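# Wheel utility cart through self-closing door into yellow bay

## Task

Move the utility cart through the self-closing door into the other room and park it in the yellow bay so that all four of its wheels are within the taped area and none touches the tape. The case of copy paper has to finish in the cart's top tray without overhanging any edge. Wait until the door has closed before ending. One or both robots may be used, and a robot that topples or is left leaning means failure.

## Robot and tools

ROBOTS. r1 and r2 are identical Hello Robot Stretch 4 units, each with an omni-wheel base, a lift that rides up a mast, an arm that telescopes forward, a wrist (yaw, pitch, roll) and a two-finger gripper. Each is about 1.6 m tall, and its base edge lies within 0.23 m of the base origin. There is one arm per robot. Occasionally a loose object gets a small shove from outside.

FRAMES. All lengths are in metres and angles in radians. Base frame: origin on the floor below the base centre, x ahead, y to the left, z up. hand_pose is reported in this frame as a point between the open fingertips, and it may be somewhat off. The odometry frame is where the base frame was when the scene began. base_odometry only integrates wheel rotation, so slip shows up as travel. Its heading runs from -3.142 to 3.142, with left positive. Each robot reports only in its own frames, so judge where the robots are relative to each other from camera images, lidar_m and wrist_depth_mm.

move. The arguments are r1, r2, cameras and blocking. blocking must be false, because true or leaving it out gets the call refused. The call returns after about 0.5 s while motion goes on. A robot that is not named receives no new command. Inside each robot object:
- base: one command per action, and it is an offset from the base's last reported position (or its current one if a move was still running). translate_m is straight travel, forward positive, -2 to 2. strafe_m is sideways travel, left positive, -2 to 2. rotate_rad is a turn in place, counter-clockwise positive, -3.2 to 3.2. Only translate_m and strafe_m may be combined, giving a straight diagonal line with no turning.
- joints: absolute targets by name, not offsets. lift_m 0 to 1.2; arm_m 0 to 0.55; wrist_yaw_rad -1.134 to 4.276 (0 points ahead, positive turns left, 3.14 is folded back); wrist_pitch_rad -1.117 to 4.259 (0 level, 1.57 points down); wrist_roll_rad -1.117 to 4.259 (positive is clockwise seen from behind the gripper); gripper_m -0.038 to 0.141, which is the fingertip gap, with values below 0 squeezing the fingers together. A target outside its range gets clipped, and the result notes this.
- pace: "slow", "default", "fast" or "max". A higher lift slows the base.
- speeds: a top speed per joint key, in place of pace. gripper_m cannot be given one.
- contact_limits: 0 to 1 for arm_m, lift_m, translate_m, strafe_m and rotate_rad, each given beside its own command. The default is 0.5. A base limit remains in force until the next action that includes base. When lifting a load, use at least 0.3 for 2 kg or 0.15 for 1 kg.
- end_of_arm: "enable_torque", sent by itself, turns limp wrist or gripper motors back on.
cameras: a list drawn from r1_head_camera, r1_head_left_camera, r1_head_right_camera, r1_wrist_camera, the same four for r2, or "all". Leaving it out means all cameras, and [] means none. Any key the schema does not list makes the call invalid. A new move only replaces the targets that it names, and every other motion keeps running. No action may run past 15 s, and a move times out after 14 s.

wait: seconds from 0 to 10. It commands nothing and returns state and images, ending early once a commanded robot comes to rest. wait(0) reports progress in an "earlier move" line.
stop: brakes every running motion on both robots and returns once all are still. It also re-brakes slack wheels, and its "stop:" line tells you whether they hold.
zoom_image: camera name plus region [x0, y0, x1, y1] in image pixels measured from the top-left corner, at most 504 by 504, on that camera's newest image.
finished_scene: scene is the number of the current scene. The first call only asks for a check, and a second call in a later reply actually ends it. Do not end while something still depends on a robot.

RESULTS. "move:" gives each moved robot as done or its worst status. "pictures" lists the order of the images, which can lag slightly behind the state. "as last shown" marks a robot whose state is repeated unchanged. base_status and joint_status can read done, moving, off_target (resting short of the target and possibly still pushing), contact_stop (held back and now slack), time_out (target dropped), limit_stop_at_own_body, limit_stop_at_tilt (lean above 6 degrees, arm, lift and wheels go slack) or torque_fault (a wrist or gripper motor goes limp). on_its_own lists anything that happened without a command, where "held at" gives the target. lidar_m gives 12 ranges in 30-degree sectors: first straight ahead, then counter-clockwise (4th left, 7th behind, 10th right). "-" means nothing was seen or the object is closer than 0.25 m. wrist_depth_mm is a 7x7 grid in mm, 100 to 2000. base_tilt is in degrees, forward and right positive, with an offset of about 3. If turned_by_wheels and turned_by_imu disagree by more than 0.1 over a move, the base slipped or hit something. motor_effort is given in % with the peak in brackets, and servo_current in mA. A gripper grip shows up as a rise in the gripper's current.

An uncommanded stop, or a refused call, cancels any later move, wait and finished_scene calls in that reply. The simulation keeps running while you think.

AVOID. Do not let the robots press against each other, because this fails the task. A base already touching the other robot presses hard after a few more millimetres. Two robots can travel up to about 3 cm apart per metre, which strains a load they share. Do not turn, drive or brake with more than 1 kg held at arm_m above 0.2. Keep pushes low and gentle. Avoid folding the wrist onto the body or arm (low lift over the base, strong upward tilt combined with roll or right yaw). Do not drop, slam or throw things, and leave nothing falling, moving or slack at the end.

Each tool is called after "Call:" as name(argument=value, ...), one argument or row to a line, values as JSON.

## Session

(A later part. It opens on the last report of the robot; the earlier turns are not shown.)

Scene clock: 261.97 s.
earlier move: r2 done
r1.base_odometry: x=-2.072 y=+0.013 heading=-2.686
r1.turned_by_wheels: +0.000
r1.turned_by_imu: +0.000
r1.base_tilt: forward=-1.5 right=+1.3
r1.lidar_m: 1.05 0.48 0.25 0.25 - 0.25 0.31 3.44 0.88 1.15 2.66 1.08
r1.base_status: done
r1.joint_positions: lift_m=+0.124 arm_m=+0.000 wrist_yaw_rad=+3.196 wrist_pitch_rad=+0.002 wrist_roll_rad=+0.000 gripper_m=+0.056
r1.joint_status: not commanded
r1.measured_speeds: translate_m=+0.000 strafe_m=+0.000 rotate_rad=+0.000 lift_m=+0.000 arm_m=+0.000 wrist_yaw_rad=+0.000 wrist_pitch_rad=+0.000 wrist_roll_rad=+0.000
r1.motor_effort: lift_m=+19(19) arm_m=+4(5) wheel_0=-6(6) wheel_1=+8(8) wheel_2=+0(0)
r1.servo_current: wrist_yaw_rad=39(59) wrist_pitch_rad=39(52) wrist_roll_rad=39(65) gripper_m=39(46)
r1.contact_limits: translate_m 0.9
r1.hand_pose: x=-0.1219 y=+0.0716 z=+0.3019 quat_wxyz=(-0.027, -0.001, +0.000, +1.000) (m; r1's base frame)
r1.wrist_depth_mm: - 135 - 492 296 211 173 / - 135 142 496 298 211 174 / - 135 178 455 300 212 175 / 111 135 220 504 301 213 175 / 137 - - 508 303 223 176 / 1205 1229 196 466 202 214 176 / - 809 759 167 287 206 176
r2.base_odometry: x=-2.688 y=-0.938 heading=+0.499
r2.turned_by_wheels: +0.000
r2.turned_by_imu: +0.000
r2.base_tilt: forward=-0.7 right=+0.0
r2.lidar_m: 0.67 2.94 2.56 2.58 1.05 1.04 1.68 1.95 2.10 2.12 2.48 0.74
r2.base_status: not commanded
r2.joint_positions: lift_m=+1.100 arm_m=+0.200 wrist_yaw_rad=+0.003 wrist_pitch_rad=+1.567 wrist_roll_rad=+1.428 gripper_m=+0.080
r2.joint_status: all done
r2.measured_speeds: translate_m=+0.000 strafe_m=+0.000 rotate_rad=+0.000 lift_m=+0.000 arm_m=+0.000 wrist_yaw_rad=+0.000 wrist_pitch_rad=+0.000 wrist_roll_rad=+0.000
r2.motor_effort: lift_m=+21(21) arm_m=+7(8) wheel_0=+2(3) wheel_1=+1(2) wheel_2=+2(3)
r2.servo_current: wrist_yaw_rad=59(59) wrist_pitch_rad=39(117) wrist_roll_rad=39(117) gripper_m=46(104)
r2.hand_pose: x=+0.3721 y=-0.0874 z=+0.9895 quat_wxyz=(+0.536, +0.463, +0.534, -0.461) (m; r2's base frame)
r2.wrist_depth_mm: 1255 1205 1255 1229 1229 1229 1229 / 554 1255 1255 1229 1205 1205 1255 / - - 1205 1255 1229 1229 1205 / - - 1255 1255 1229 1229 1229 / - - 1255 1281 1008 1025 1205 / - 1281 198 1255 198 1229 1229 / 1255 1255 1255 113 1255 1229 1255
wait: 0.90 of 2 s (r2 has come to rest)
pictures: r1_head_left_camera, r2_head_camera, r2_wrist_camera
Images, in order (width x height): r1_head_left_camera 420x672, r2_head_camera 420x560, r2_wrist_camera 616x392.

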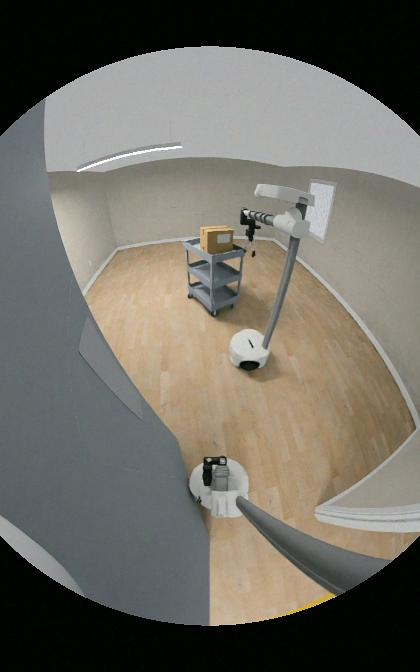

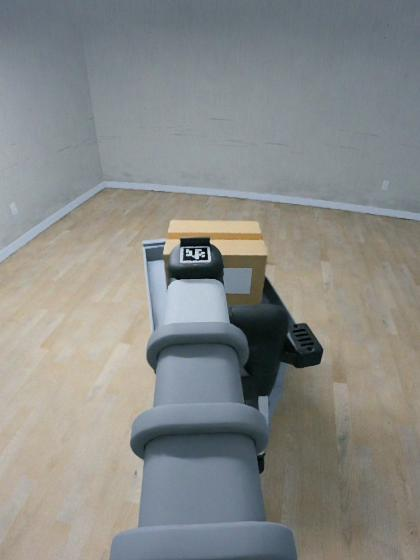

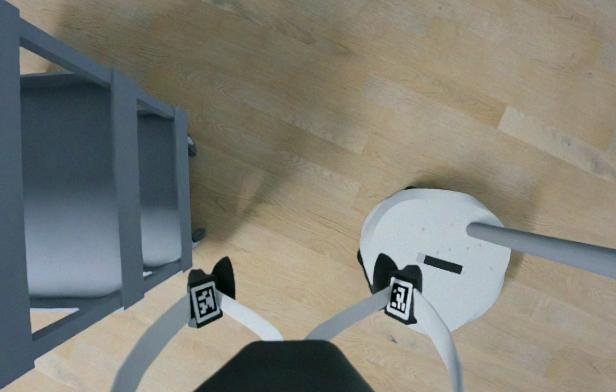

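Call:
move(
  blocking=false,
  cameras=[],
  r1={"base": {"translate_m": 0.06, "strafe_m": 0.15}, "contact_limits": {"translate_m": 0.9}},
  r2={"base": {"translate_m": 0.379, "strafe_m": -0.14}, "joints": {"lift_m": 1.18, "wrist_roll_rad": 1.326}},
)

Call:
wait(
  seconds=4,
  cameras=["r2_wrist_camera"],
)

Scene clock: 381.27 s.
move: r1 moving; r2 moving
r1.base_odometry: x=-2.070 y=-0.018 heading=-2.685
r1.turned_by_wheels: +0.001
r1.turned_by_imu: +0.001
r1.base_tilt: forward=-1.6 right=+1.3
r1.lidar_m: 1.09 3.65 0.25 0.25 - 0.25 0.33 3.45 0.92 1.20 2.67 1.10
r1.base_status: translate_m moving; strafe_m moving
r1.joint_positions: lift_m=+0.124 arm_m=+0.000 wrist_yaw_rad=+3.196 wrist_pitch_rad=+0.002 wrist_roll_rad=+0.000 gripper_m=+0.056
r1.joint_status: not commanded
r1.measured_speeds: translate_m=+0.045 strafe_m=+0.113 rotate_rad=-0.004 lift_m=+0.000 arm_m=+0.000 wrist_yaw_rad=+0.000 wrist_pitch_rad=+0.000 wrist_roll_rad=+0.000
r1.motor_effort: lift_m=+19(19) arm_m=+4(4) wheel_0=-18(19) wheel_1=+25(26) wheel_2=+2(2)
r1.servo_current: wrist_yaw_rad=52(85) wrist_pitch_rad=46(52) wrist_roll_rad=46(46) gripper_m=39(52)
r1.contact_limits: translate_m 0.9
r1.hand_pose: x=-0.1219 y=+0.0716 z=+0.3019 quat_wxyz=(-0.027, -0.001, +0.000, +1.000) (m; r1's base frame)
r1.wrist_depth_mm: - 135 - 466 293 211 175 / - 135 135 469 294 213 176 / - 132 159 477 297 213 177 / 109 135 210 480 298 214 178 / 137 1983 - 480 298 215 178 / 1205 1205 197 449 202 216 178 / - 809 750 156 283 206 178
r2.base_odometry: x=-2.655 y=-0.933 heading=+0.499
r2.turned_by_wheels: +0.000
r2.turned_by_imu: +0.001
r2.base_tilt: forward=-0.7 right=+0.0
r2.lidar_m: 0.64 2.97 2.57 2.58 1.13 1.05 1.69 1.98 2.11 2.12 2.50 0.73
r2.base_status: translate_m moving; strafe_m moving
r2.joint_positions: lift_m=+1.138 arm_m=+0.200 wrist_yaw_rad=+0.003 wrist_pitch_rad=+1.567 wrist_roll_rad=+1.328 gripper_m=+0.080
r2.joint_status: lift_m moving; wrist_roll_rad moving
r2.measured_speeds: translate_m=+0.120 strafe_m=-0.046 rotate_rad=-0.004 lift_m=+0.146 arm_m=+0.000 wrist_yaw_rad=+0.000 wrist_pitch_rad=+0.000 wrist_roll_rad=+0.000
r2.motor_effort: lift_m=+19(24) arm_m=+7(7) wheel_0=+11(13) wheel_1=+5(7) wheel_2=-12(12)
r2.servo_current: wrist_yaw_rad=46(59) wrist_pitch_rad=39(46) wrist_roll_rad=39(65) gripper_m=52(52)
r2.hand_pose: x=+0.3721 y=-0.0874 z=+1.0276 quat_wxyz=(+0.559, +0.436, +0.556, -0.434) (m; r2's base frame)
r2.wrist_depth_mm: - 1281 1255 1255 1229 1255 1205 / - 759 1255 1281 1255 1229 1255 / - - 1281 1255 1229 1281 1229 / - - 1281 1281 1255 1255 1255 / - - 1281 1281 1042 1042 1281 / - 1281 198 1281 196 1281 1255 / 1281 1308 1308 112 1281 1281 1281
pictures: none
No camera images: "cameras" was empty.

Scene clock: 383.30 s.
earlier move: r1 contact_stop; r2 moving
r1.base_odometry: x=-2.077 y=-0.108 heading=-2.698
r1.turned_by_wheels: -0.012
r1.turned_by_imu: +0.029
r1.base_tilt: forward=-1.6 right=+1.3
r1.lidar_m: 1.38 3.44 0.25 0.25 - 0.25 0.34 3.51 0.92 1.42 2.71 1.42
r1.base_status: translate_m contact_stop (by the wheels' count: +0.057 of +0.060); strafe_m contact_stop (by the wheels' count: +0.106 of +0.150)
r1.joint_positions: lift_m=+0.124 arm_m=+0.000 wrist_yaw_rad=+3.195 wrist_pitch_rad=+0.002 wrist_roll_rad=+0.000 gripper_m=+0.056
r1.joint_status: not commanded
r1.measured_speeds: translate_m=+0.000 strafe_m=+0.000 rotate_rad=+0.000 lift_m=+0.000 arm_m=+0.000 wrist_yaw_rad=+0.000 wrist_pitch_rad=+0.000 wrist_roll_rad=+0.000
r1.on_its_own: the wheels are slack since a contact_stop
r1.motor_effort: lift_m=+19(19) arm_m=-4(4) wheel_0=+0(33) wheel_1=+0(32) wheel_2=+0(21)
r1.servo_current: wrist_yaw_rad=46(85) wrist_pitch_rad=46(52) wrist_roll_rad=46(72) gripper_m=46(52)
r1.contact_limits: translate_m 0.9
r1.hand_pose: x=-0.1217 y=+0.0720 z=+0.3019 quat_wxyz=(-0.027, -0.001, +0.000, +1.000) (m; r1's base frame)
r1.wrist_depth_mm: - 135 - 452 287 209 174 / - 135 141 455 290 210 175 / - 134 164 427 291 212 176 / 110 136 217 430 294 212 177 / 137 - - 430 293 222 177 / 1205 1205 197 436 199 213 177 / - 798 759 156 281 205 178
r2.base_odometry: x=-2.288 y=-0.879 heading=+0.499
r2.turned_by_wheels: +0.000
r2.turned_by_imu: +0.001
r2.base_tilt: forward=-0.6 right=+0.1
r2.lidar_m: 0.33 0.30 2.61 2.62 1.44 1.40 2.06 2.40 2.05 2.10 2.48 0.36
r2.base_status: translate_m moving; strafe_m moving
r2.joint_positions: lift_m=+1.180 arm_m=+0.200 wrist_yaw_rad=+0.003 wrist_pitch_rad=+1.567 wrist_roll_rad=+1.328 gripper_m=+0.080
r2.joint_status: all done
r2.measured_speeds: translate_m=+0.000 strafe_m=+0.000 rotate_rad=+0.000 lift_m=+0.000 arm_m=+0.000 wrist_yaw_rad=+0.000 wrist_pitch_rad=+0.000 wrist_roll_rad=+0.000
r2.motor_effort: lift_m=+21(26) arm_m=+7(8) wheel_0=-1(14) wheel_1=+4(7) wheel_2=-4(15)
r2.servo_current: wrist_yaw_rad=59(59) wrist_pitch_rad=46(46) wrist_roll_rad=52(78) gripper_m=46(52)
r2.hand_pose: x=+0.3721 y=-0.0874 z=+1.0696 quat_wxyz=(+0.559, +0.436, +0.556, -0.434) (m; r2's base frame)
r2.wrist_depth_mm: 1336 1308 1281 1336 1308 1336 1281 / 1336 1336 1336 1308 1281 1336 1281 / 508 1308 1336 1336 1308 1281 1281 / 345 484 508 1308 1308 1308 1308 / 227 296 508 1308 1098 1078 1308 / 228 285 197 1308 196 1308 1336 / 228 291 512 112 1336 1336 1308
wait: 2.03 of 4 s (r1 has come to rest)
pictures: r2_wrist_camera
Images, in order (width x height): r2_wrist_camera 616x392.

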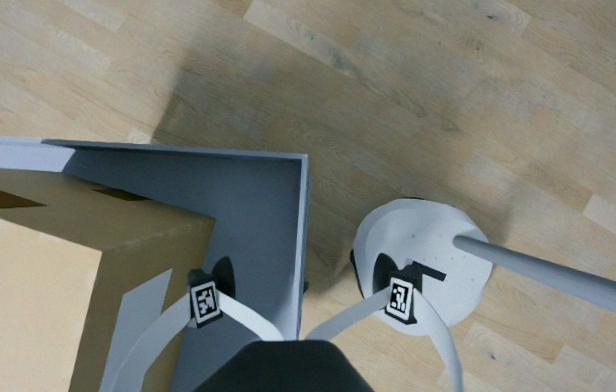

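Call:
move(
  blocking=false,
  cameras=[],
  r1={"base": {"strafe_m": -0.01}},
  r2={"base": {"translate_m": -0.025, "strafe_m": 0.118}, "joints": {"lift_m": 0.94}, "speeds": {"lift_m": 0.2}},
)

Call:
wait(
  seconds=3,
  cameras=["r2_wrist_camera"],
)

Scene clock: 407.77 s.
earlier move: r2 done
move: r1 moving; r2 moving
r1.base_odometry: x=-2.081 y=-0.098 heading=-2.698
r1.turned_by_wheels: +0.000
r1.turned_by_imu: -0.001
r1.base_tilt: forward=-1.6 right=+1.2
r1.lidar_m: 1.38 3.45 0.25 0.25 - 0.25 0.34 3.52 0.94 1.42 2.70 1.38
r1.base_status: strafe_m moving
r1.joint_positions: lift_m=+0.124 arm_m=+0.000 wrist_yaw_rad=+3.195 wrist_pitch_rad=+0.002 wrist_roll_rad=+0.000 gripper_m=+0.056
r1.joint_status: not commanded
r1.measured_speeds: translate_m=+0.000 strafe_m=+0.000 rotate_rad=+0.000 lift_m=+0.000 arm_m=+0.000 wrist_yaw_rad=+0.000 wrist_pitch_rad=+0.000 wrist_roll_rad=+0.000
r1.motor_effort: lift_m=+19(19) arm_m=-4(4) wheel_0=-10(15) wheel_1=+6(9) wheel_2=+5(5)
r1.servo_current: wrist_yaw_rad=59(59) wrist_pitch_rad=39(46) wrist_roll_rad=59(65) gripper_m=39(46)
r1.hand_pose: x=-0.1217 y=+0.0720 z=+0.3019 quat_wxyz=(-0.027, -0.001, +0.000, +1.000) (m; r1's base frame)
r1.wrist_depth_mm: - 135 - 466 290 209 173 / - 135 142 436 293 210 174 / - 134 165 439 294 212 176 / 110 136 218 477 297 213 176 / 137 - - 445 298 223 177 / 1229 1229 196 449 202 214 177 / - 798 750 156 283 206 177
r2.base_odometry: x=-2.309 y=-0.854 heading=+0.500
r2.turned_by_wheels: +0.001
r2.turned_by_imu: +0.001
r2.base_tilt: forward=-0.7 right=+0.1
r2.lidar_m: 0.32 0.33 2.57 2.57 1.44 1.36 2.03 2.35 2.11 2.12 2.50 0.38
r2.base_status: translate_m moving; strafe_m moving
r2.joint_positions: lift_m=+1.142 arm_m=+0.200 wrist_yaw_rad=+0.003 wrist_pitch_rad=+1.567 wrist_roll_rad=+1.328 gripper_m=+0.080
r2.joint_status: lift_m moving
r2.measured_speeds: translate_m=-0.025 strafe_m=+0.126 rotate_rad=-0.001 lift_m=-0.146 arm_m=+0.000 wrist_yaw_rad=+0.000 wrist_pitch_rad=+0.000 wrist_roll_rad=+0.000
r2.motor_effort: lift_m=+12(19) arm_m=+7(7) wheel_0=-9(12) wheel_1=+9(11) wheel_2=+8(8)
r2.servo_current: wrist_yaw_rad=52(52) wrist_pitch_rad=39(46) wrist_roll_rad=46(59) gripper_m=46(59)
r2.hand_pose: x=+0.3721 y=-0.0874 z=+1.0321 quat_wxyz=(+0.559, +0.436, +0.556, -0.434) (m; r2's base frame)
r2.wrist_depth_mm: 1281 1308 1281 1255 1281 1308 1281 / 1281 1308 1281 1281 1255 1281 1255 / 473 473 473 1308 1229 1255 1255 / 211 319 473 1255 1281 1281 1255 / 193 293 469 1281 1060 1078 1255 / 201 297 199 1336 196 1281 1281 / 217 300 477 112 1281 1281 1308
pictures: none
No camera images: "cameras" was empty.

Scene clock: 408.00 s.
earlier move: r1 done; r2 moving
r1.base_odometry: x=-2.081 y=-0.098 heading=-2.698
r1.turned_by_wheels: +0.000
r1.turned_by_imu: +0.000
r1.base_tilt: forward=-1.6 right=+1.3
r1.lidar_m: 1.36 3.45 0.25 0.25 - 0.25 0.34 3.53 0.96 1.43 2.71 1.43
r1.base_status: done
r1.joint_positions: lift_m=+0.124 arm_m=+0.000 wrist_yaw_rad=+3.195 wrist_pitch_rad=+0.002 wrist_roll_rad=+0.000 gripper_m=+0.056
r1.joint_status: not commanded
r1.measured_speeds: translate_m=+0.000 strafe_m=+0.000 rotate_rad=+0.000 lift_m=+0.000 arm_m=+0.000 wrist_yaw_rad=+0.000 wrist_pitch_rad=+0.000 wrist_roll_rad=+0.000
r1.motor_effort: lift_m=+19(19) arm_m=-4(4) wheel_0=-9(15) wheel_1=+4(9) wheel_2=+4(5)
r1.servo_current: wrist_yaw_rad=39(59) wrist_pitch_rad=39(46) wrist_roll_rad=46(65) gripper_m=46(46)
r1.hand_pose: x=-0.1217 y=+0.0720 z=+0.3019 quat_wxyz=(-0.027, -0.001, +0.000, +1.000) (m; r1's base frame)
r1.wrist_depth_mm: - 135 - 466 291 210 174 / - 135 141 433 293 210 174 / - 134 165 436 294 213 175 / 110 136 218 477 296 212 176 / 137 1983 - 445 297 223 177 / 1229 1229 196 449 202 214 177 / - 809 759 156 285 206 177
r2.base_odometry: x=-2.334 y=-0.826 heading=+0.500
r2.turned_by_wheels: +0.000
r2.turned_by_imu: +0.000
r2.base_tilt: forward=-0.6 right=+0.0
r2.lidar_m: 0.31 0.33 2.53 2.56 1.38 1.33 2.02 2.39 2.17 2.16 2.53 0.38
r2.base_status: translate_m moving; strafe_m moving
r2.joint_positions: lift_m=+1.100 arm_m=+0.200 wrist_yaw_rad=+0.003 wrist_pitch_rad=+1.567 wrist_roll_rad=+1.328 gripper_m=+0.080
r2.joint_status: lift_m moving
r2.measured_speeds: translate_m=-0.036 strafe_m=+0.169 rotate_rad=-0.007 lift_m=-0.200 arm_m=+0.000 wrist_yaw_rad=+0.000 wrist_pitch_rad=+0.000 wrist_roll_rad=+0.000
r2.motor_effort: lift_m=+12(19) arm_m=+7(7) wheel_0=-8(12) wheel_1=+6(11) wheel_2=+7(8)
r2.servo_current: wrist_yaw_rad=39(52) wrist_pitch_rad=39(46) wrist_roll_rad=46(59) gripper_m=52(59)
r2.hand_pose: x=+0.3721 y=-0.0874 z=+0.9894 quat_wxyz=(+0.559, +0.436, +0.556, -0.434) (m; r2's base frame)
r2.wrist_depth_mm: 1255 1255 1255 1255 1182 1229 1205 / 433 430 427 1229 1255 1229 1229 / 197 433 430 430 1255 1255 1255 / 189 286 430 1229 1229 1229 1229 / 201 314 430 1229 1008 1025 1229 / 216 319 198 1229 198 1229 1205 / 233 319 433 112 1255 1229 1255
wait: 0.23 of 3 s (r1 has come to rest)
pictures: r2_wrist_camera
Images, in order (width x height): r2_wrist_camera 616x392.

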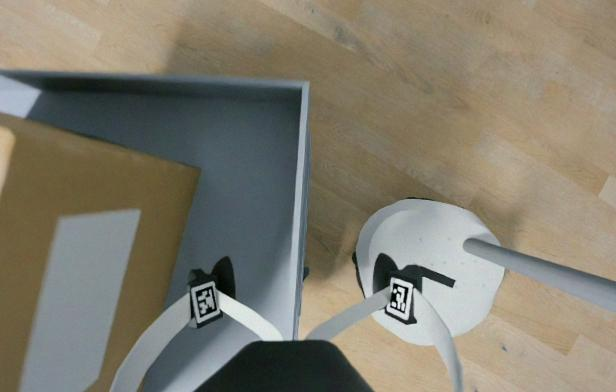

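Call:
move(
  blocking=false,
  cameras=["r2_head_left_camera", "r1_head_left_camera"],
  r2={"joints": {"gripper_m": -0.038}, "pace": "fast"},
)

Scene clock: 422.43 s.
earlier move: r2 done
move: r2 moving
r1.base_odometry: x=-2.081 y=-0.098 heading=-2.698
r1.turned_by_wheels: +0.000
r1.turned_by_imu: +0.000
r1.base_tilt: forward=-1.6 right=+1.2
r1.lidar_m: 1.30 3.49 0.25 0.25 - 0.25 0.34 3.54 0.95 1.44 2.71 1.37
r1.base_status: not commanded
r1.joint_positions: lift_m=+0.124 arm_m=+0.000 wrist_yaw_rad=+3.195 wrist_pitch_rad=+0.002 wrist_roll_rad=+0.000 gripper_m=+0.056
r1.joint_status: not commanded
r1.measured_speeds: translate_m=+0.000 strafe_m=+0.000 rotate_rad=+0.000 lift_m=+0.000 arm_m=+0.000 wrist_yaw_rad=+0.000 wrist_pitch_rad=+0.000 wrist_roll_rad=+0.000
r1.motor_effort: lift_m=+19(19) arm_m=-4(4) wheel_0=-9(9) wheel_1=+4(4) wheel_2=+4(4)
r1.servo_current: wrist_yaw_rad=39(59) wrist_pitch_rad=39(46) wrist_roll_rad=59(65) gripper_m=39(46)
r1.hand_pose: x=-0.1217 y=+0.0720 z=+0.3019 quat_wxyz=(-0.027, -0.001, +0.000, +1.000) (m; r1's base frame)
r1.wrist_depth_mm: - 135 - 466 290 211 173 / - 135 141 436 293 210 175 / - 134 165 436 294 212 176 / 110 136 217 477 297 213 176 / 137 1983 - 445 298 222 177 / 1229 1229 197 445 203 213 177 / - 809 759 156 285 206 177
r2.base_odometry: x=-2.366 y=-0.788 heading=+0.500
r2.turned_by_wheels: +0.000
r2.turned_by_imu: +0.000
r2.base_tilt: forward=-0.7 right=+0.1
r2.lidar_m: 0.32 0.34 2.50 2.49 1.32 1.29 2.00 2.31 2.21 2.22 2.58 0.38
r2.base_status: done
r2.joint_positions: lift_m=+0.940 arm_m=+0.200 wrist_yaw_rad=+0.003 wrist_pitch_rad=+1.567 wrist_roll_rad=+1.328 gripper_m=+0.062
r2.joint_status: gripper_m moving; the others done
r2.measured_speeds: translate_m=+0.000 strafe_m=+0.000 rotate_rad=+0.000 lift_m=+0.000 arm_m=+0.000 wrist_yaw_rad=+0.000 wrist_pitch_rad=+0.000 wrist_roll_rad=+0.000
r2.motor_effort: lift_m=+14(14) arm_m=+7(7) wheel_0=-3(3) wheel_1=+3(3) wheel_2=+4(4)
r2.servo_current: wrist_yaw_rad=46(52) wrist_pitch_rad=39(46) wrist_roll_rad=46(52) gripper_m=143(143)
r2.hand_pose: x=+0.3721 y=-0.0874 z=+0.8301 quat_wxyz=(+0.559, +0.436, +0.556, -0.434) (m; r2's base frame)
r2.wrist_depth_mm: 178 263 263 1060 1042 1060 1060 / 186 263 263 1060 1042 1060 1060 / 196 264 264 1078 1060 1060 1060 / 208 265 265 1042 1060 1060 1078 / 222 266 264 1078 854 854 1060 / 236 266 196 1078 194 842 1060 / 255 266 267 112 854 842 1078
pictures: r1_head_left_camera, r2_head_left_camera
Images, in order (width x height): r1_head_left_camera 420x672, r2_head_left_camera 420x672.

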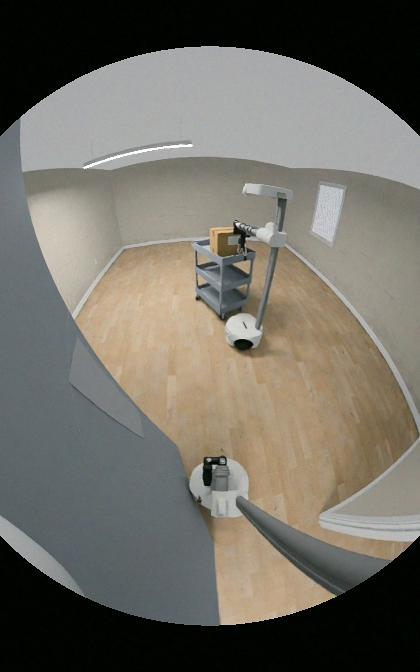

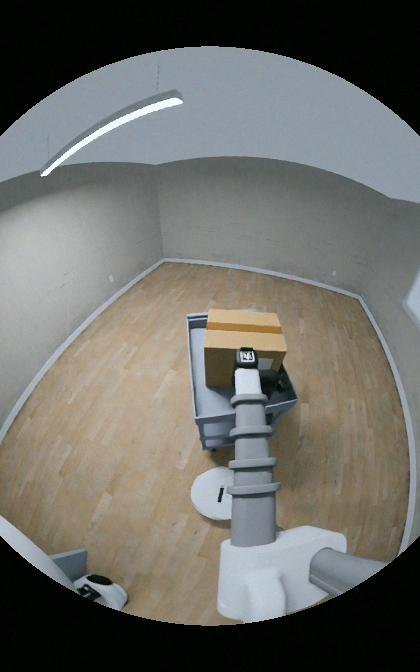

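Call:
move(
  blocking=false,
  cameras=[],
  r2={"base": {"translate_m": -1.592, "strafe_m": 0.216}},
)

Call:
wait(
  seconds=8,
  cameras=["r2_head_left_camera", "r2_head_right_camera", "r1_head_right_camera"],
)

Scene clock: 446.93 s.
earlier move: r2 done
move: r2 moving
r1.base_odometry: x=-2.081 y=-0.098 heading=-2.698
r1.turned_by_wheels: +0.000
r1.turned_by_imu: +0.000
r1.base_tilt: forward=-1.6 right=+1.3
r1.lidar_m: 1.28 3.49 0.25 0.25 - 0.25 0.37 3.52 0.97 1.46 2.68 1.37
r1.base_status: not commanded
r1.joint_positions: lift_m=+0.124 arm_m=+0.000 wrist_yaw_rad=+3.195 wrist_pitch_rad=+0.002 wrist_roll_rad=+0.000 gripper_m=+0.056
r1.joint_status: not commanded
r1.measured_speeds: translate_m=+0.000 strafe_m=+0.000 rotate_rad=+0.000 lift_m=+0.000 arm_m=+0.000 wrist_yaw_rad=+0.000 wrist_pitch_rad=+0.000 wrist_roll_rad=+0.000
r1.motor_effort: lift_m=+19(19) arm_m=-4(4) wheel_0=-8(9) wheel_1=+4(4) wheel_2=+4(4)
r1.servo_current: wrist_yaw_rad=65(65) wrist_pitch_rad=33(52) wrist_roll_rad=59(59) gripper_m=46(46)
r1.hand_pose: x=-0.1217 y=+0.0720 z=+0.3019 quat_wxyz=(-0.027, -0.001, +0.000, +1.000) (m; r1's base frame)
r1.wrist_depth_mm: - 135 - 466 291 210 174 / - 135 141 439 293 210 174 / - 134 165 436 294 212 175 / 110 136 217 477 297 213 176 / 137 - - 445 297 223 177 / 1205 1229 197 449 202 214 177 / - 798 759 156 283 205 176
r2.base_odometry: x=-2.396 y=-0.799 heading=+0.500
r2.turned_by_wheels: +0.000
r2.turned_by_imu: +0.001
r2.base_tilt: forward=-0.6 right=+0.1
r2.lidar_m: 0.33 0.35 2.51 2.51 1.31 1.26 1.96 2.32 2.19 2.18 2.59 0.39
r2.base_status: translate_m moving; strafe_m moving
r2.joint_positions: lift_m=+0.940 arm_m=+0.200 wrist_yaw_rad=+0.003 wrist_pitch_rad=+1.558 wrist_roll_rad=+1.328 gripper_m=-0.036
r2.joint_status: all done
r2.measured_speeds: translate_m=-0.121 strafe_m=+0.016 rotate_rad=-0.001 lift_m=+0.000 arm_m=+0.000 wrist_yaw_rad=+0.010 wrist_pitch_rad=-0.021 wrist_roll_rad=+0.000
r2.motor_effort: lift_m=+17(17) arm_m=+0(5) wheel_0=-10(12) wheel_1=-8(9) wheel_2=+20(20)
r2.servo_current: wrist_yaw_rad=52(59) wrist_pitch_rad=65(65) wrist_roll_rad=59(59) gripper_m=130(143)
r2.hand_pose: x=+0.3749 y=-0.0874 z=+0.8299 quat_wxyz=(+0.561, +0.438, +0.554, -0.432) (m; r2's base frame)
r2.wrist_depth_mm: 179 271 267 279 1060 1060 1060 / 189 263 268 1042 1060 1042 1025 / 202 270 267 1078 1060 1025 1042 / 213 272 270 1078 1060 1025 1025 / 228 273 270 1060 878 831 1042 / 242 271 183 193 831 831 820 / 258 273 271 112 - 842 1042
pictures: none
No camera images: "cameras" was empty.

Scene clock: 453.27 s.
earlier move: r2 done
r1.base_odometry: x=-2.081 y=-0.098 heading=-2.698
r1.turned_by_wheels: +0.000
r1.turned_by_imu: +0.000
r1.base_tilt: forward=-1.6 right=+1.3
r1.lidar_m: 5.23 3.46 0.25 0.25 - 0.25 0.33 3.53 0.57 0.44 0.58 0.59
r1.base_status: not commanded
r1.joint_positions: lift_m=+0.124 arm_m=+0.000 wrist_yaw_rad=+3.195 wrist_pitch_rad=+0.002 wrist_roll_rad=+0.000 gripper_m=+0.056
r1.joint_status: not commanded
r1.measured_speeds: translate_m=+0.000 strafe_m=+0.000 rotate_rad=+0.000 lift_m=+0.000 arm_m=+0.000 wrist_yaw_rad=+0.000 wrist_pitch_rad=+0.000 wrist_roll_rad=+0.000
r1.motor_effort: lift_m=+19(19) arm_m=-4(4) wheel_0=-9(9) wheel_1=+4(4) wheel_2=+4(4)
r1.servo_current: wrist_yaw_rad=52(72) wrist_pitch_rad=39(52) wrist_roll_rad=52(65) gripper_m=46(52)
r1.hand_pose: x=-0.1217 y=+0.0720 z=+0.3019 quat_wxyz=(-0.027, -0.001, +0.000, +1.000) (m; r1's base frame)
r1.wrist_depth_mm: - 135 - 469 291 210 174 / - 135 142 433 293 211 175 / - 134 165 436 296 212 176 / 110 136 217 477 297 213 176 / 137 - - 445 297 223 177 / 1255 1205 196 449 202 213 177 / - 809 750 156 285 205 177
r2.base_odometry: x=-3.867 y=-1.360 heading=+0.498
r2.turned_by_wheels: -0.001
r2.turned_by_imu: -0.008
r2.base_tilt: forward=-0.7 right=+0.1
r2.lidar_m: 0.34 3.15 0.47 0.52 0.93 3.34 0.42 0.50 0.88 1.97 0.32 0.30
r2.base_status: done
r2.joint_positions: lift_m=+0.940 arm_m=+0.200 wrist_yaw_rad=-0.003 wrist_pitch_rad=+1.571 wrist_roll_rad=+1.328 gripper_m=-0.037
r2.joint_status: all done
r2.measured_speeds: translate_m=+0.000 strafe_m=+0.000 rotate_rad=+0.000 lift_m=+0.000 arm_m=+0.000 wrist_yaw_rad=+0.000 wrist_pitch_rad=+0.000 wrist_roll_rad=+0.000
r2.motor_effort: lift_m=+17(17) arm_m=-4(5) wheel_0=-12(18) wheel_1=-5(10) wheel_2=+1(25)
r2.servo_current: wrist_yaw_rad=46(59) wrist_pitch_rad=39(78) wrist_roll_rad=39(65) gripper_m=111(143)
r2.hand_pose: x=+0.3707 y=-0.0874 z=+0.8299 quat_wxyz=(+0.556, +0.437, +0.556, -0.436) (m; r2's base frame)
r2.wrist_depth_mm: 143 162 195 229 260 262 230 / 183 216 259 263 263 262 257 / 246 265 265 264 262 264 - / 267 264 266 264 263 1060 1078 / 266 266 265 265 842 842 1042 / 268 267 182 200 181 831 1078 / 270 267 - 112 - 842 1060
wait: 6.33 of 8 s (r2 has come to rest)
pictures: r1_head_right_camera, r2_head_left_camera, r2_head_right_camera
Images, in order (width x height): r1_head_right_camera 420x672, r2_head_left_camera 420x672, r2_head_right_camera 420x672.

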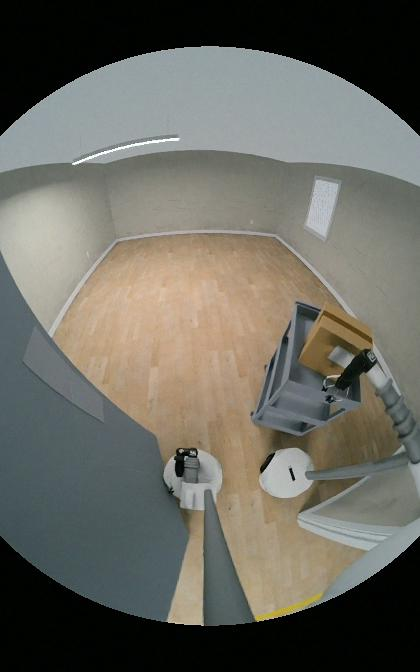

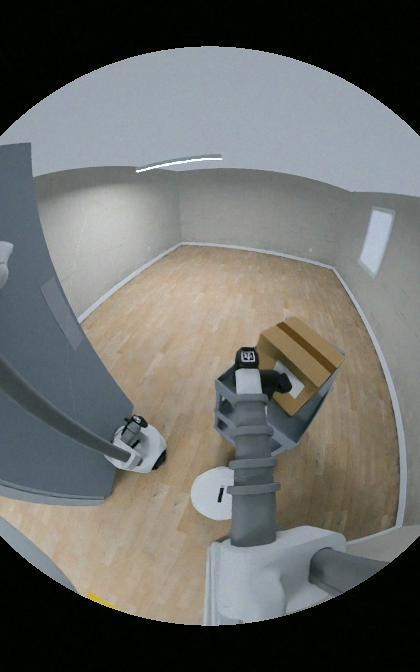

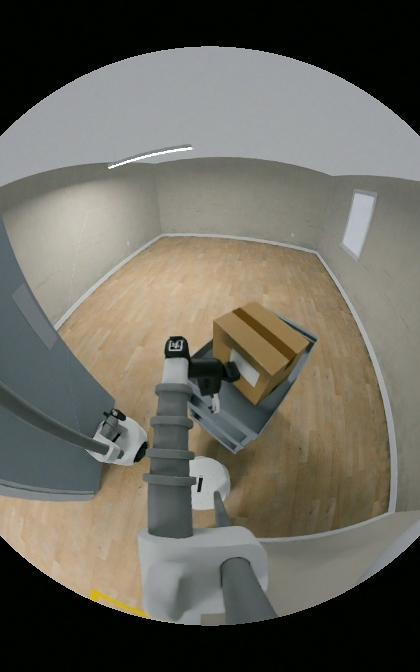

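Call:
move(
  blocking=false,
  cameras=["r2_wrist_camera"],
  r2={"base": {"translate_m": -0.445, "strafe_m": 0.268}},
)

Call:
wait(
  seconds=4,
  cameras=["r2_wrist_camera", "r2_head_right_camera"],
)

Scene clock: 558.00 s.
move: r2 moving
r1.base_odometry: x=-2.081 y=-0.098 heading=-2.698
r1.turned_by_wheels: +0.000
r1.turned_by_imu: +0.000
r1.base_tilt: forward=-1.6 right=+1.3
r1.lidar_m: 5.22 3.47 0.25 0.25 - 0.25 0.36 3.53 0.52 0.49 0.55 0.60
r1.base_status: not commanded
r1.joint_positions: lift_m=+0.124 arm_m=+0.000 wrist_yaw_rad=+3.195 wrist_pitch_rad=+0.002 wrist_roll_rad=+0.000 gripper_m=+0.056
r1.joint_status: not commanded
r1.measured_speeds: translate_m=+0.000 strafe_m=+0.000 rotate_rad=+0.000 lift_m=+0.000 arm_m=+0.000 wrist_yaw_rad=+0.000 wrist_pitch_rad=+0.000 wrist_roll_rad=+0.000
r1.motor_effort: lift_m=+19(19) arm_m=-4(4) wheel_0=-8(9) wheel_1=+4(4) wheel_2=+4(4)
r1.servo_current: wrist_yaw_rad=46(59) wrist_pitch_rad=39(52) wrist_roll_rad=59(65) gripper_m=46(52)
r1.hand_pose: x=-0.1217 y=+0.0720 z=+0.3019 quat_wxyz=(-0.027, -0.001, +0.000, +1.000) (m; r1's base frame)
r1.wrist_depth_mm: - 135 - 466 290 210 173 / - 135 142 436 293 210 174 / - 134 165 439 294 212 175 / 110 136 217 477 297 212 176 / 137 - - 445 297 222 177 / 1229 1229 197 449 202 213 177 / - 809 759 156 285 206 177
r2.base_odometry: x=-3.903 y=-1.359 heading=+0.497
r2.turned_by_wheels: -0.001
r2.turned_by_imu: -0.002
r2.base_tilt: forward=-0.7 right=+0.1
r2.lidar_m: 0.38 3.16 0.48 0.55 0.94 3.32 0.38 0.44 0.77 1.99 0.32 0.30
r2.base_status: translate_m moving; strafe_m moving
r2.joint_positions: lift_m=+0.940 arm_m=+0.200 wrist_yaw_rad=-0.001 wrist_pitch_rad=+1.563 wrist_roll_rad=+1.328 gripper_m=-0.037
r2.joint_status: not commanded
r2.measured_speeds: translate_m=-0.119 strafe_m=+0.073 rotate_rad=-0.008 lift_m=+0.000 arm_m=+0.000 wrist_yaw_rad=+0.007 wrist_pitch_rad=-0.006 wrist_roll_rad=+0.000
r2.motor_effort: lift_m=+17(17) arm_m=-4(4) wheel_0=-24(27) wheel_1=+2(4) wheel_2=+9(10)
r2.servo_current: wrist_yaw_rad=59(59) wrist_pitch_rad=46(46) wrist_roll_rad=46(59) gripper_m=111(117)
r2.hand_pose: x=+0.3729 y=-0.0874 z=+0.8299 quat_wxyz=(+0.559, +0.438, +0.555, -0.435) (m; r2's base frame)
r2.wrist_depth_mm: 151 181 208 245 265 263 236 / 191 226 267 267 264 262 259 / 262 270 270 270 265 263 1042 / 273 272 270 267 265 1042 1042 / 273 271 270 266 854 842 1025 / 274 271 179 203 181 831 1008 / 273 270 - 112 842 854 1042
pictures: r2_wrist_camera
Images, in order (width x height): r2_wrist_camera 616x392.

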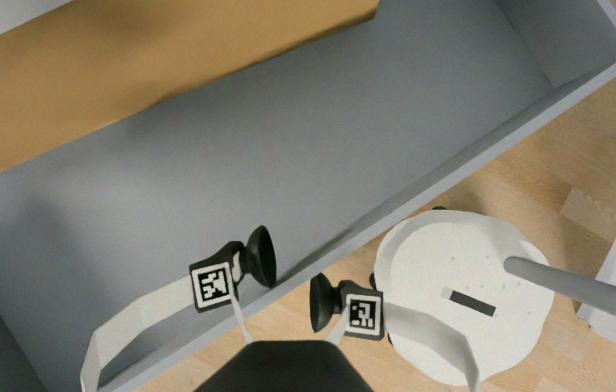

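Scene clock: 560.33 s.
earlier move: r2 contact_stop
r1.base_odometry: x=-2.081 y=-0.098 heading=-2.698
r1.turned_by_wheels: +0.000
r1.turned_by_imu: +0.000
r1.base_tilt: forward=-1.6 right=+1.3
r1.lidar_m: 5.23 3.49 0.25 0.25 - 0.25 0.31 0.62 0.43 0.32 0.42 3.36
r1.base_status: not commanded
r1.joint_positions: lift_m=+0.124 arm_m=+0.000 wrist_yaw_rad=+3.195 wrist_pitch_rad=+0.002 wrist_roll_rad=+0.000 gripper_m=+0.056
r1.joint_status: not commanded
r1.measured_speeds: translate_m=+0.000 strafe_m=+0.000 rotate_rad=+0.000 lift_m=+0.000 arm_m=+0.000 wrist_yaw_rad=+0.000 wrist_pitch_rad=+0.000 wrist_roll_rad=+0.000
r1.motor_effort: lift_m=+19(19) arm_m=-4(4) wheel_0=-8(9) wheel_1=+4(4) wheel_2=+4(4)
r1.servo_current: wrist_yaw_rad=46(65) wrist_pitch_rad=59(59) wrist_roll_rad=59(65) gripper_m=46(52)
r1.hand_pose: x=-0.1217 y=+0.0720 z=+0.3019 quat_wxyz=(-0.027, -0.001, +0.000, +1.000) (m; r1's base frame)
r1.wrist_depth_mm: - 135 - 462 291 210 173 / - 135 142 436 293 210 175 / - 134 165 439 294 211 175 / 110 135 217 480 296 213 176 / 137 - - 449 297 223 177 / 1205 1229 197 449 202 214 177 / - 798 759 156 283 206 176
r2.base_odometry: x=-4.297 y=-1.335 heading=+0.532
r2.turned_by_wheels: +0.035
r2.turned_by_imu: +0.083
r2.base_tilt: forward=-0.7 right=+0.1
r2.lidar_m: 0.32 0.53 0.62 0.66 3.20 2.91 2.96 0.25 0.25 2.12 0.25 0.25
r2.base_status: translate_m contact_stop (by the wheels' count: -0.364 of -0.445); strafe_m contact_stop (by the wheels' count: +0.230 of +0.268)
r2.joint_positions: lift_m=+0.940 arm_m=+0.200 wrist_yaw_rad=-0.003 wrist_pitch_rad=+1.577 wrist_roll_rad=+1.328 gripper_m=-0.037
r2.joint_status: not commanded
r2.measured_speeds: translate_m=+0.000 strafe_m=+0.000 rotate_rad=+0.000 lift_m=+0.000 arm_m=+0.000 wrist_yaw_rad=+0.000 wrist_pitch_rad=+0.000 wrist_roll_rad=+0.000
r2.on_its_own: the wheels are slack since a contact_stop
r2.motor_effort: lift_m=+17(17) arm_m=+4(4) wheel_0=+0(27) wheel_1=+0(8) wheel_2=+0(30)
r2.servo_current: wrist_yaw_rad=59(59) wrist_pitch_rad=52(52) wrist_roll_rad=52(59) gripper_m=111(124)
r2.hand_pose: x=+0.3689 y=-0.0874 z=+0.8299 quat_wxyz=(+0.555, +0.435, +0.558, -0.438) (m; r2's base frame)
r2.wrist_depth_mm: 190 198 198 202 208 227 264 / 260 262 262 262 263 264 265 / 260 262 262 262 263 265 266 / 262 262 262 264 264 264 265 / 263 264 264 265 265 - 1098 / 263 262 178 209 184 854 1078 / - 654 854 112 177 1098 1098
wait: 2.33 of 4 s (r2 has come to rest)
pictures: r2_head_right_camera, r2_wrist_camera
Images, in order (width x height): r2_head_right_camera 420x672, r2_wrist_camera 616x392.

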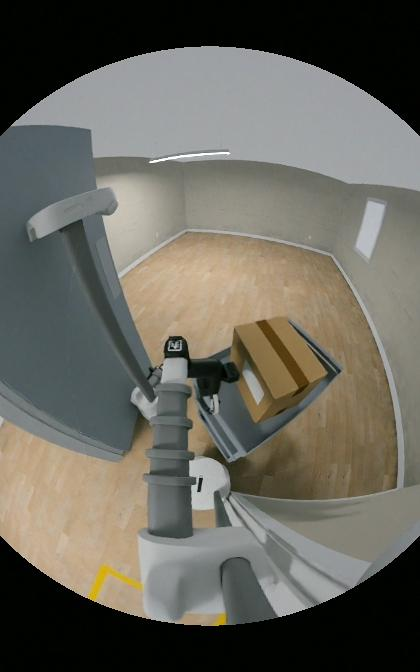

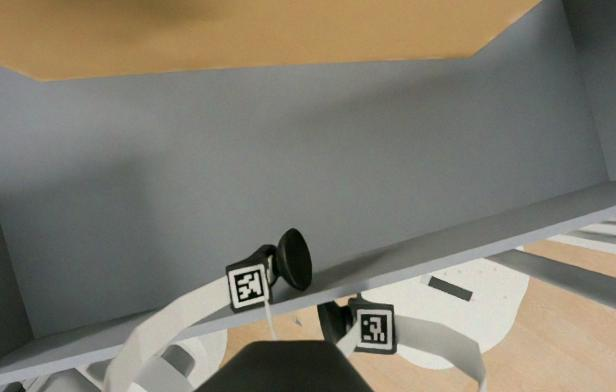

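Call:
move(
  blocking=false,
  cameras=[],
  r2={"base": {"translate_m": -0.507, "strafe_m": 0.356}, "pace": "slow", "contact_limits": {"translate_m": 0.8}},
)

Call:
wait(
  seconds=10,
  cameras=["r2_wrist_camera", "r2_head_right_camera"],
)

Scene clock: 641.50 s.
move: r2 moving
r1.base_odometry: x=-2.081 y=-0.098 heading=-2.698
r1.turned_by_wheels: +0.000
r1.turned_by_imu: +0.000
r1.base_tilt: forward=-1.6 right=+1.3
r1.lidar_m: 5.24 3.52 0.25 0.25 - 0.25 0.34 0.60 0.43 0.34 0.40 3.36
r1.base_status: not commanded
r1.joint_positions: lift_m=+0.124 arm_m=+0.000 wrist_yaw_rad=+3.195 wrist_pitch_rad=+0.002 wrist_roll_rad=+0.000 gripper_m=+0.056
r1.joint_status: not commanded
r1.measured_speeds: translate_m=+0.000 strafe_m=+0.000 rotate_rad=+0.000 lift_m=+0.000 arm_m=+0.000 wrist_yaw_rad=+0.000 wrist_pitch_rad=+0.000 wrist_roll_rad=+0.000
r1.motor_effort: lift_m=+19(19) arm_m=-4(4) wheel_0=-9(9) wheel_1=+4(4) wheel_2=+4(4)
r1.servo_current: wrist_yaw_rad=39(59) wrist_pitch_rad=46(46) wrist_roll_rad=52(65) gripper_m=39(46)
r1.hand_pose: x=-0.1217 y=+0.0720 z=+0.3019 quat_wxyz=(-0.027, -0.001, +0.000, +1.000) (m; r1's base frame)
r1.wrist_depth_mm: - 135 - 466 290 210 174 / - 135 141 436 294 211 175 / - 134 165 436 296 212 176 / 110 135 217 477 297 213 177 / 137 - - 445 297 223 177 / 1229 1229 197 449 202 214 177 / - 809 750 156 285 206 177
r2.base_odometry: x=-4.311 y=-1.334 heading=+0.532
r2.turned_by_wheels: +0.000
r2.turned_by_imu: +0.000
r2.base_tilt: forward=-0.6 right=+0.1
r2.lidar_m: 0.33 0.53 0.61 0.65 3.18 2.91 2.94 - 0.25 2.14 0.25 0.25
r2.base_status: translate_m moving; strafe_m moving
r2.joint_positions: lift_m=+0.940 arm_m=+0.200 wrist_yaw_rad=-0.003 wrist_pitch_rad=+1.574 wrist_roll_rad=+1.328 gripper_m=-0.037
r2.joint_status: not commanded
r2.measured_speeds: translate_m=-0.045 strafe_m=+0.031 rotate_rad=-0.002 lift_m=+0.000 arm_m=+0.000 wrist_yaw_rad=+0.000 wrist_pitch_rad=-0.015 wrist_roll_rad=+0.000
r2.motor_effort: lift_m=+17(17) arm_m=+4(4) wheel_0=-14(14) wheel_1=+7(7) wheel_2=+7(7)
r2.servo_current: wrist_yaw_rad=39(52) wrist_pitch_rad=46(52) wrist_roll_rad=59(59) gripper_m=104(117)
r2.contact_limits: translate_m 0.8
r2.hand_pose: x=+0.3698 y=-0.0874 z=+0.8299 quat_wxyz=(+0.555, +0.436, +0.557, -0.437) (m; r2's base frame)
r2.wrist_depth_mm: 196 207 204 211 216 255 263 / 265 264 264 265 263 264 264 / 266 264 266 265 264 264 263 / 266 264 264 264 264 264 264 / 265 265 267 265 265 854 1060 / 266 265 180 220 183 854 1060 / - 144 854 112 179 1078 1078
pictures: none
No camera images: "cameras" was empty.

Scene clock: 648.40 s.
earlier move: r2 done
r1.base_odometry: x=-2.081 y=-0.098 heading=-2.698
r1.turned_by_wheels: +0.000
r1.turned_by_imu: +0.000
r1.base_tilt: forward=-1.6 right=+1.2
r1.lidar_m: 5.24 3.49 0.25 0.25 - 0.25 0.34 0.48 0.47 0.45 2.70 3.38
r1.base_status: not commanded
r1.joint_positions: lift_m=+0.124 arm_m=+0.000 wrist_yaw_rad=+3.195 wrist_pitch_rad=+0.002 wrist_roll_rad=+0.000 gripper_m=+0.056
r1.joint_status: not commanded
r1.measured_speeds: translate_m=+0.000 strafe_m=+0.000 rotate_rad=+0.000 lift_m=+0.000 arm_m=+0.000 wrist_yaw_rad=+0.000 wrist_pitch_rad=+0.000 wrist_roll_rad=+0.000
r1.motor_effort: lift_m=+19(19) arm_m=-4(4) wheel_0=-8(9) wheel_1=+3(4) wheel_2=+4(4)
r1.servo_current: wrist_yaw_rad=39(72) wrist_pitch_rad=39(52) wrist_roll_rad=46(65) gripper_m=46(52)
r1.hand_pose: x=-0.1217 y=+0.0720 z=+0.3019 quat_wxyz=(-0.027, -0.001, +0.000, +1.000) (m; r1's base frame)
r1.wrist_depth_mm: - 135 - 466 291 209 173 / - 135 142 436 293 211 175 / - 134 165 436 294 212 176 / 110 135 217 477 296 213 177 / 137 1078 - 445 298 223 177 / - 1060 197 449 202 214 177 / 640 750 759 156 283 206 177
r2.base_odometry: x=-4.914 y=-1.286 heading=+0.532
r2.turned_by_wheels: +0.000
r2.turned_by_imu: +0.001
r2.base_tilt: forward=-0.7 right=+0.1
r2.lidar_m: 0.36 0.67 1.06 2.43 2.60 2.32 2.35 2.45 2.24 0.75 0.26 0.25
r2.base_status: done
r2.joint_positions: lift_m=+0.940 arm_m=+0.200 wrist_yaw_rad=+0.002 wrist_pitch_rad=+1.567 wrist_roll_rad=+1.327 gripper_m=-0.037
r2.joint_status: not commanded
r2.measured_speeds: translate_m=+0.000 strafe_m=+0.000 rotate_rad=+0.000 lift_m=+0.000 arm_m=+0.000 wrist_yaw_rad=+0.000 wrist_pitch_rad=+0.000 wrist_roll_rad=+0.000
r2.motor_effort: lift_m=+17(17) arm_m=-3(4) wheel_0=-8(18) wheel_1=+6(7) wheel_2=+4(13)
r2.servo_current: wrist_yaw_rad=39(59) wrist_pitch_rad=33(52) wrist_roll_rad=46(59) gripper_m=85(117)
r2.contact_limits: translate_m 0.8
r2.hand_pose: x=+0.3723 y=-0.0874 z=+0.8299 quat_wxyz=(+0.559, +0.436, +0.557, -0.434) (m; r2's base frame)
r2.wrist_depth_mm: 163 178 197 207 238 262 260 / 217 238 266 265 265 263 262 / 267 268 266 266 263 263 262 / 268 268 267 265 265 264 1060 / 268 268 266 228 265 842 1060 / 270 270 174 206 842 842 1060 / 270 137 1098 112 175 854 1042
wait: 6.90 of 10 s (r2 has come to rest)
pictures: r2_head_right_camera, r2_wrist_camera
Images, in order (width x height): r2_head_right_camera 420x672, r2_wrist_camera 616x392.

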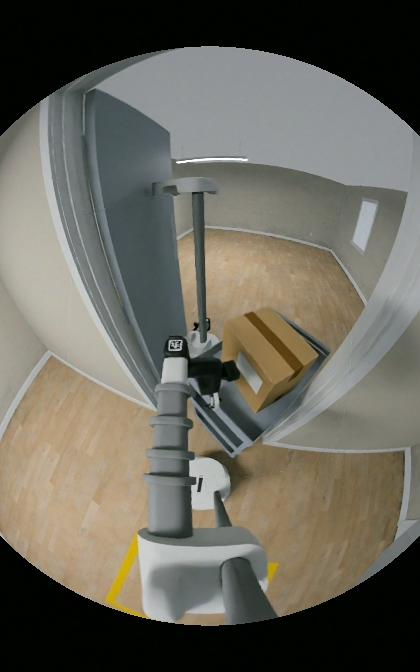

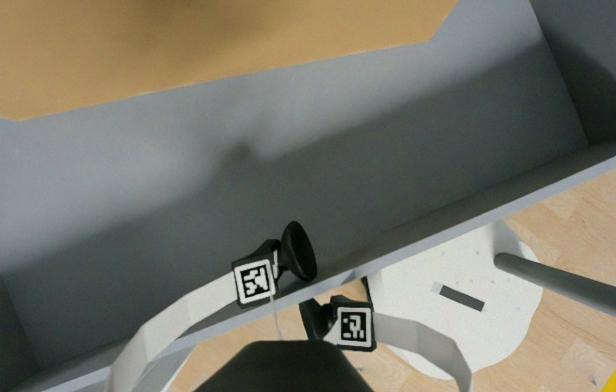

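Call:
move(
  blocking=false,
  cameras=[],
  r2={"base": {"translate_m": -0.372, "strafe_m": 0.496}, "contact_limits": {"translate_m": 0.8}},
)

Call:
wait(
  seconds=6,
  cameras=["r2_wrist_camera", "r2_head_right_camera"],
)

Scene clock: 696.47 s.
move: r2 moving
r1.base_odometry: x=-2.081 y=-0.098 heading=-2.698
r1.turned_by_wheels: +0.000
r1.turned_by_imu: +0.000
r1.base_tilt: forward=-1.6 right=+1.3
r1.lidar_m: 5.23 3.48 0.25 0.25 - 0.25 0.37 0.50 0.45 0.47 2.70 3.35
r1.base_status: not commanded
r1.joint_positions: lift_m=+0.124 arm_m=+0.000 wrist_yaw_rad=+3.195 wrist_pitch_rad=+0.002 wrist_roll_rad=+0.000 gripper_m=+0.056
r1.joint_status: not commanded
r1.measured_speeds: translate_m=+0.000 strafe_m=+0.000 rotate_rad=+0.000 lift_m=+0.000 arm_m=+0.000 wrist_yaw_rad=+0.000 wrist_pitch_rad=+0.000 wrist_roll_rad=+0.000
r1.motor_effort: lift_m=+19(19) arm_m=-3(4) wheel_0=-9(9) wheel_1=+4(4) wheel_2=+4(4)
r1.servo_current: wrist_yaw_rad=59(59) wrist_pitch_rad=46(46) wrist_roll_rad=39(65) gripper_m=46(46)
r1.hand_pose: x=-0.1217 y=+0.0720 z=+0.3019 quat_wxyz=(-0.027, -0.001, +0.000, +1.000) (m; r1's base frame)
r1.wrist_depth_mm: - 135 - 466 290 210 174 / - 135 142 433 291 210 174 / - 134 165 436 296 212 175 / 110 136 217 477 297 213 176 / 137 1098 - 442 297 223 177 / - 1118 196 445 202 214 177 / - 707 750 156 285 206 177
r2.base_odometry: x=-4.944 y=-1.274 heading=+0.531
r2.turned_by_wheels: -0.001
r2.turned_by_imu: -0.001
r2.base_tilt: forward=-0.6 right=+0.1
r2.lidar_m: 0.37 0.68 1.12 2.44 2.57 2.31 2.32 2.48 2.27 0.78 0.28 0.31
r2.base_status: translate_m moving; strafe_m moving
r2.joint_positions: lift_m=+0.940 arm_m=+0.200 wrist_yaw_rad=+0.002 wrist_pitch_rad=+1.567 wrist_roll_rad=+1.327 gripper_m=-0.037
r2.joint_status: not commanded
r2.measured_speeds: translate_m=-0.076 strafe_m=+0.096 rotate_rad=+0.004 lift_m=+0.000 arm_m=+0.000 wrist_yaw_rad=+0.000 wrist_pitch_rad=+0.000 wrist_roll_rad=-0.001
r2.motor_effort: lift_m=+17(17) arm_m=-3(4) wheel_0=-24(26) wheel_1=+7(8) wheel_2=+7(7)
r2.servo_current: wrist_yaw_rad=39(52) wrist_pitch_rad=39(46) wrist_roll_rad=52(52) gripper_m=85(91)
r2.contact_limits: translate_m 0.8
r2.hand_pose: x=+0.3723 y=-0.0874 z=+0.8299 quat_wxyz=(+0.559, +0.436, +0.557, -0.434) (m; r2's base frame)
r2.wrist_depth_mm: 172 188 209 228 256 264 262 / 227 249 268 267 265 264 263 / 273 272 268 268 266 263 264 / 272 271 267 266 265 265 1078 / 272 270 267 221 842 842 1060 / 271 271 174 200 842 842 1042 / 271 - 1060 112 - 842 1042
pictures: none
No camera images: "cameras" was empty.

Scene clock: 699.60 s.
earlier move: r2 done
r1.base_odometry: x=-2.081 y=-0.098 heading=-2.698
r1.turned_by_wheels: +0.000
r1.turned_by_imu: +0.000
r1.base_tilt: forward=-1.6 right=+1.3
r1.lidar_m: 5.24 3.44 0.25 0.25 - 0.25 0.36 0.58 0.96 1.44 2.69 3.39
r1.base_status: not commanded
r1.joint_positions: lift_m=+0.124 arm_m=+0.000 wrist_yaw_rad=+3.195 wrist_pitch_rad=+0.002 wrist_roll_rad=+0.000 gripper_m=+0.056
r1.joint_status: not commanded
r1.measured_speeds: translate_m=+0.000 strafe_m=+0.000 rotate_rad=+0.000 lift_m=+0.000 arm_m=+0.000 wrist_yaw_rad=+0.000 wrist_pitch_rad=+0.000 wrist_roll_rad=+0.000
r1.motor_effort: lift_m=+19(19) arm_m=-4(4) wheel_0=-8(9) wheel_1=+4(4) wheel_2=+4(4)
r1.servo_current: wrist_yaw_rad=65(65) wrist_pitch_rad=46(52) wrist_roll_rad=59(72) gripper_m=39(46)
r1.hand_pose: x=-0.1217 y=+0.0720 z=+0.3019 quat_wxyz=(-0.027, -0.001, +0.000, +1.000) (m; r1's base frame)
r1.wrist_depth_mm: - 135 759 430 290 209 174 / - 135 141 436 293 210 175 / - 134 165 436 296 212 176 / 110 136 211 442 296 213 176 / 137 - 1537 445 298 224 177 / - 1098 189 449 202 214 177 / - 809 290 156 285 206 177
r2.base_odometry: x=-5.487 y=-1.047 heading=+0.532
r2.turned_by_wheels: +0.001
r2.turned_by_imu: -0.003
r2.base_tilt: forward=-0.7 right=+0.1
r2.lidar_m: 0.34 1.15 2.05 2.10 2.05 1.80 1.83 2.22 2.58 1.70 0.35 0.33
r2.base_status: done
r2.joint_positions: lift_m=+0.940 arm_m=+0.200 wrist_yaw_rad=+0.001 wrist_pitch_rad=+1.570 wrist_roll_rad=+1.326 gripper_m=-0.037
r2.joint_status: not commanded
r2.measured_speeds: translate_m=+0.000 strafe_m=+0.000 rotate_rad=+0.000 lift_m=+0.000 arm_m=+0.000 wrist_yaw_rad=+0.000 wrist_pitch_rad=+0.000 wrist_roll_rad=+0.000
r2.motor_effort: lift_m=+17(17) arm_m=-4(4) wheel_0=-3(26) wheel_1=+3(9) wheel_2=+2(7)
r2.servo_current: wrist_yaw_rad=46(59) wrist_pitch_rad=39(46) wrist_roll_rad=33(65) gripper_m=91(98)
r2.contact_limits: translate_m 0.8
r2.hand_pose: x=+0.3713 y=-0.0874 z=+0.8299 quat_wxyz=(+0.558, +0.435, +0.557, -0.435) (m; r2's base frame)
r2.wrist_depth_mm: 130 160 206 264 263 260 - / 156 193 262 263 262 263 1060 / 195 256 265 264 263 1060 1060 / 252 266 266 265 264 1060 1078 / 267 267 266 226 866 842 1042 / 268 266 183 200 854 842 1060 / 270 267 267 112 182 - 1060
wait: 3.13 of 6 s (r2 has come to rest)
pictures: r2_head_right_camera, r2_wrist_camera
Images, in order (width x height): r2_head_right_camera 420x672, r2_wrist_camera 616x392.

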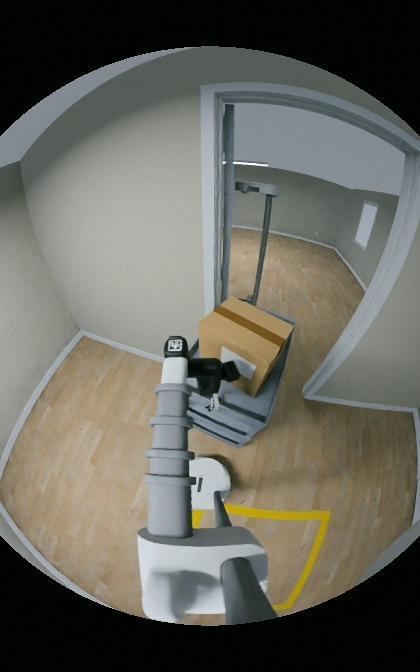

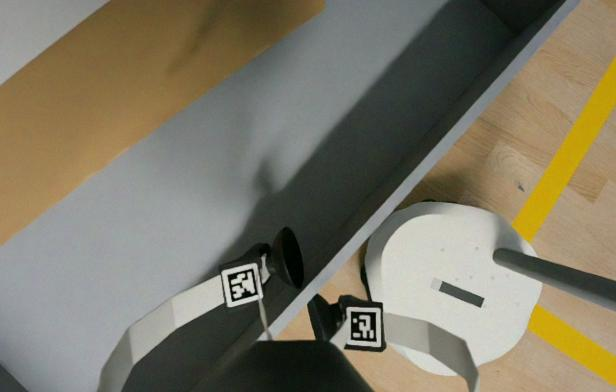

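Call:
move(
  blocking=false,
  cameras=[],
  r1={"base": {"translate_m": 0.03, "strafe_m": -0.44}, "contact_limits": {"translate_m": 0.9}},
  r2={"base": {"translate_m": -0.73, "strafe_m": -0.095}, "pace": "slow", "contact_limits": {"translate_m": 0.8}},
)

Scene clock: 742.80 s.
move: r1 moving; r2 moving
r1.base_odometry: x=-2.098 y=-0.068 heading=-2.698
r1.turned_by_wheels: +0.000
r1.turned_by_imu: +0.000
r1.base_tilt: forward=-1.6 right=+1.3
r1.lidar_m: 5.22 3.52 0.25 0.25 - 0.25 0.37 0.60 0.92 1.39 2.67 3.28
r1.base_status: translate_m moving; strafe_m moving
r1.joint_positions: lift_m=+0.124 arm_m=+0.000 wrist_yaw_rad=+3.195 wrist_pitch_rad=+0.002 wrist_roll_rad=+0.000 gripper_m=+0.056
r1.joint_status: not commanded
r1.measured_speeds: translate_m=+0.009 strafe_m=-0.136 rotate_rad=+0.001 lift_m=+0.000 arm_m=+0.000 wrist_yaw_rad=+0.000 wrist_pitch_rad=+0.000 wrist_roll_rad=+0.000
r1.motor_effort: lift_m=+19(19) arm_m=-4(4) wheel_0=+10(10) wheel_1=-9(9) wheel_2=-3(5)
r1.servo_current: wrist_yaw_rad=59(72) wrist_pitch_rad=46(46) wrist_roll_rad=33(65) gripper_m=39(46)
r1.contact_limits: translate_m 0.9
r1.hand_pose: x=-0.1217 y=+0.0720 z=+0.3019 quat_wxyz=(-0.027, -0.001, +0.000, +1.000) (m; r1's base frame)
r1.wrist_depth_mm: - 135 - 525 307 217 - / - 135 144 484 310 219 179 / - 132 172 492 315 220 180 / 110 136 221 488 315 221 181 / 137 - 1537 500 319 222 181 / - 1098 190 459 199 222 181 / - 768 291 156 301 204 182
r2.base_odometry: x=-5.496 y=-1.055 heading=+0.532
r2.turned_by_wheels: -0.001
r2.turned_by_imu: +0.000
r2.base_tilt: forward=-0.7 right=+0.1
r2.lidar_m: 0.36 1.16 2.08 2.12 2.03 1.81 1.83 2.23 2.56 1.70 0.37 0.33
r2.base_status: translate_m moving; strafe_m moving
r2.joint_positions: lift_m=+0.940 arm_m=+0.200 wrist_yaw_rad=+0.001 wrist_pitch_rad=+1.569 wrist_roll_rad=+1.326 gripper_m=-0.037
r2.joint_status: not commanded
r2.measured_speeds: translate_m=-0.049 strafe_m=-0.007 rotate_rad=-0.004 lift_m=+0.000 arm_m=+0.000 wrist_yaw_rad=+0.000 wrist_pitch_rad=-0.014 wrist_roll_rad=+0.000
r2.motor_effort: lift_m=+17(17) arm_m=-3(4) wheel_0=-7(9) wheel_1=-7(8) wheel_2=+10(11)
r2.servo_current: wrist_yaw_rad=59(59) wrist_pitch_rad=39(46) wrist_roll_rad=52(52) gripper_m=98(98)
r2.contact_limits: translate_m 0.8
r2.hand_pose: x=+0.3717 y=-0.0874 z=+0.8299 quat_wxyz=(+0.558, +0.435, +0.557, -0.434) (m; r2's base frame)
r2.wrist_depth_mm: 135 163 210 263 262 262 - / 161 198 266 264 263 262 1060 / 198 264 265 264 263 1098 1025 / 263 267 266 265 842 1042 1060 / 271 268 268 265 866 842 1060 / 271 268 186 201 854 842 1042 / 271 268 267 112 177 831 1060
pictures: none
No camera images: "cameras" was empty.


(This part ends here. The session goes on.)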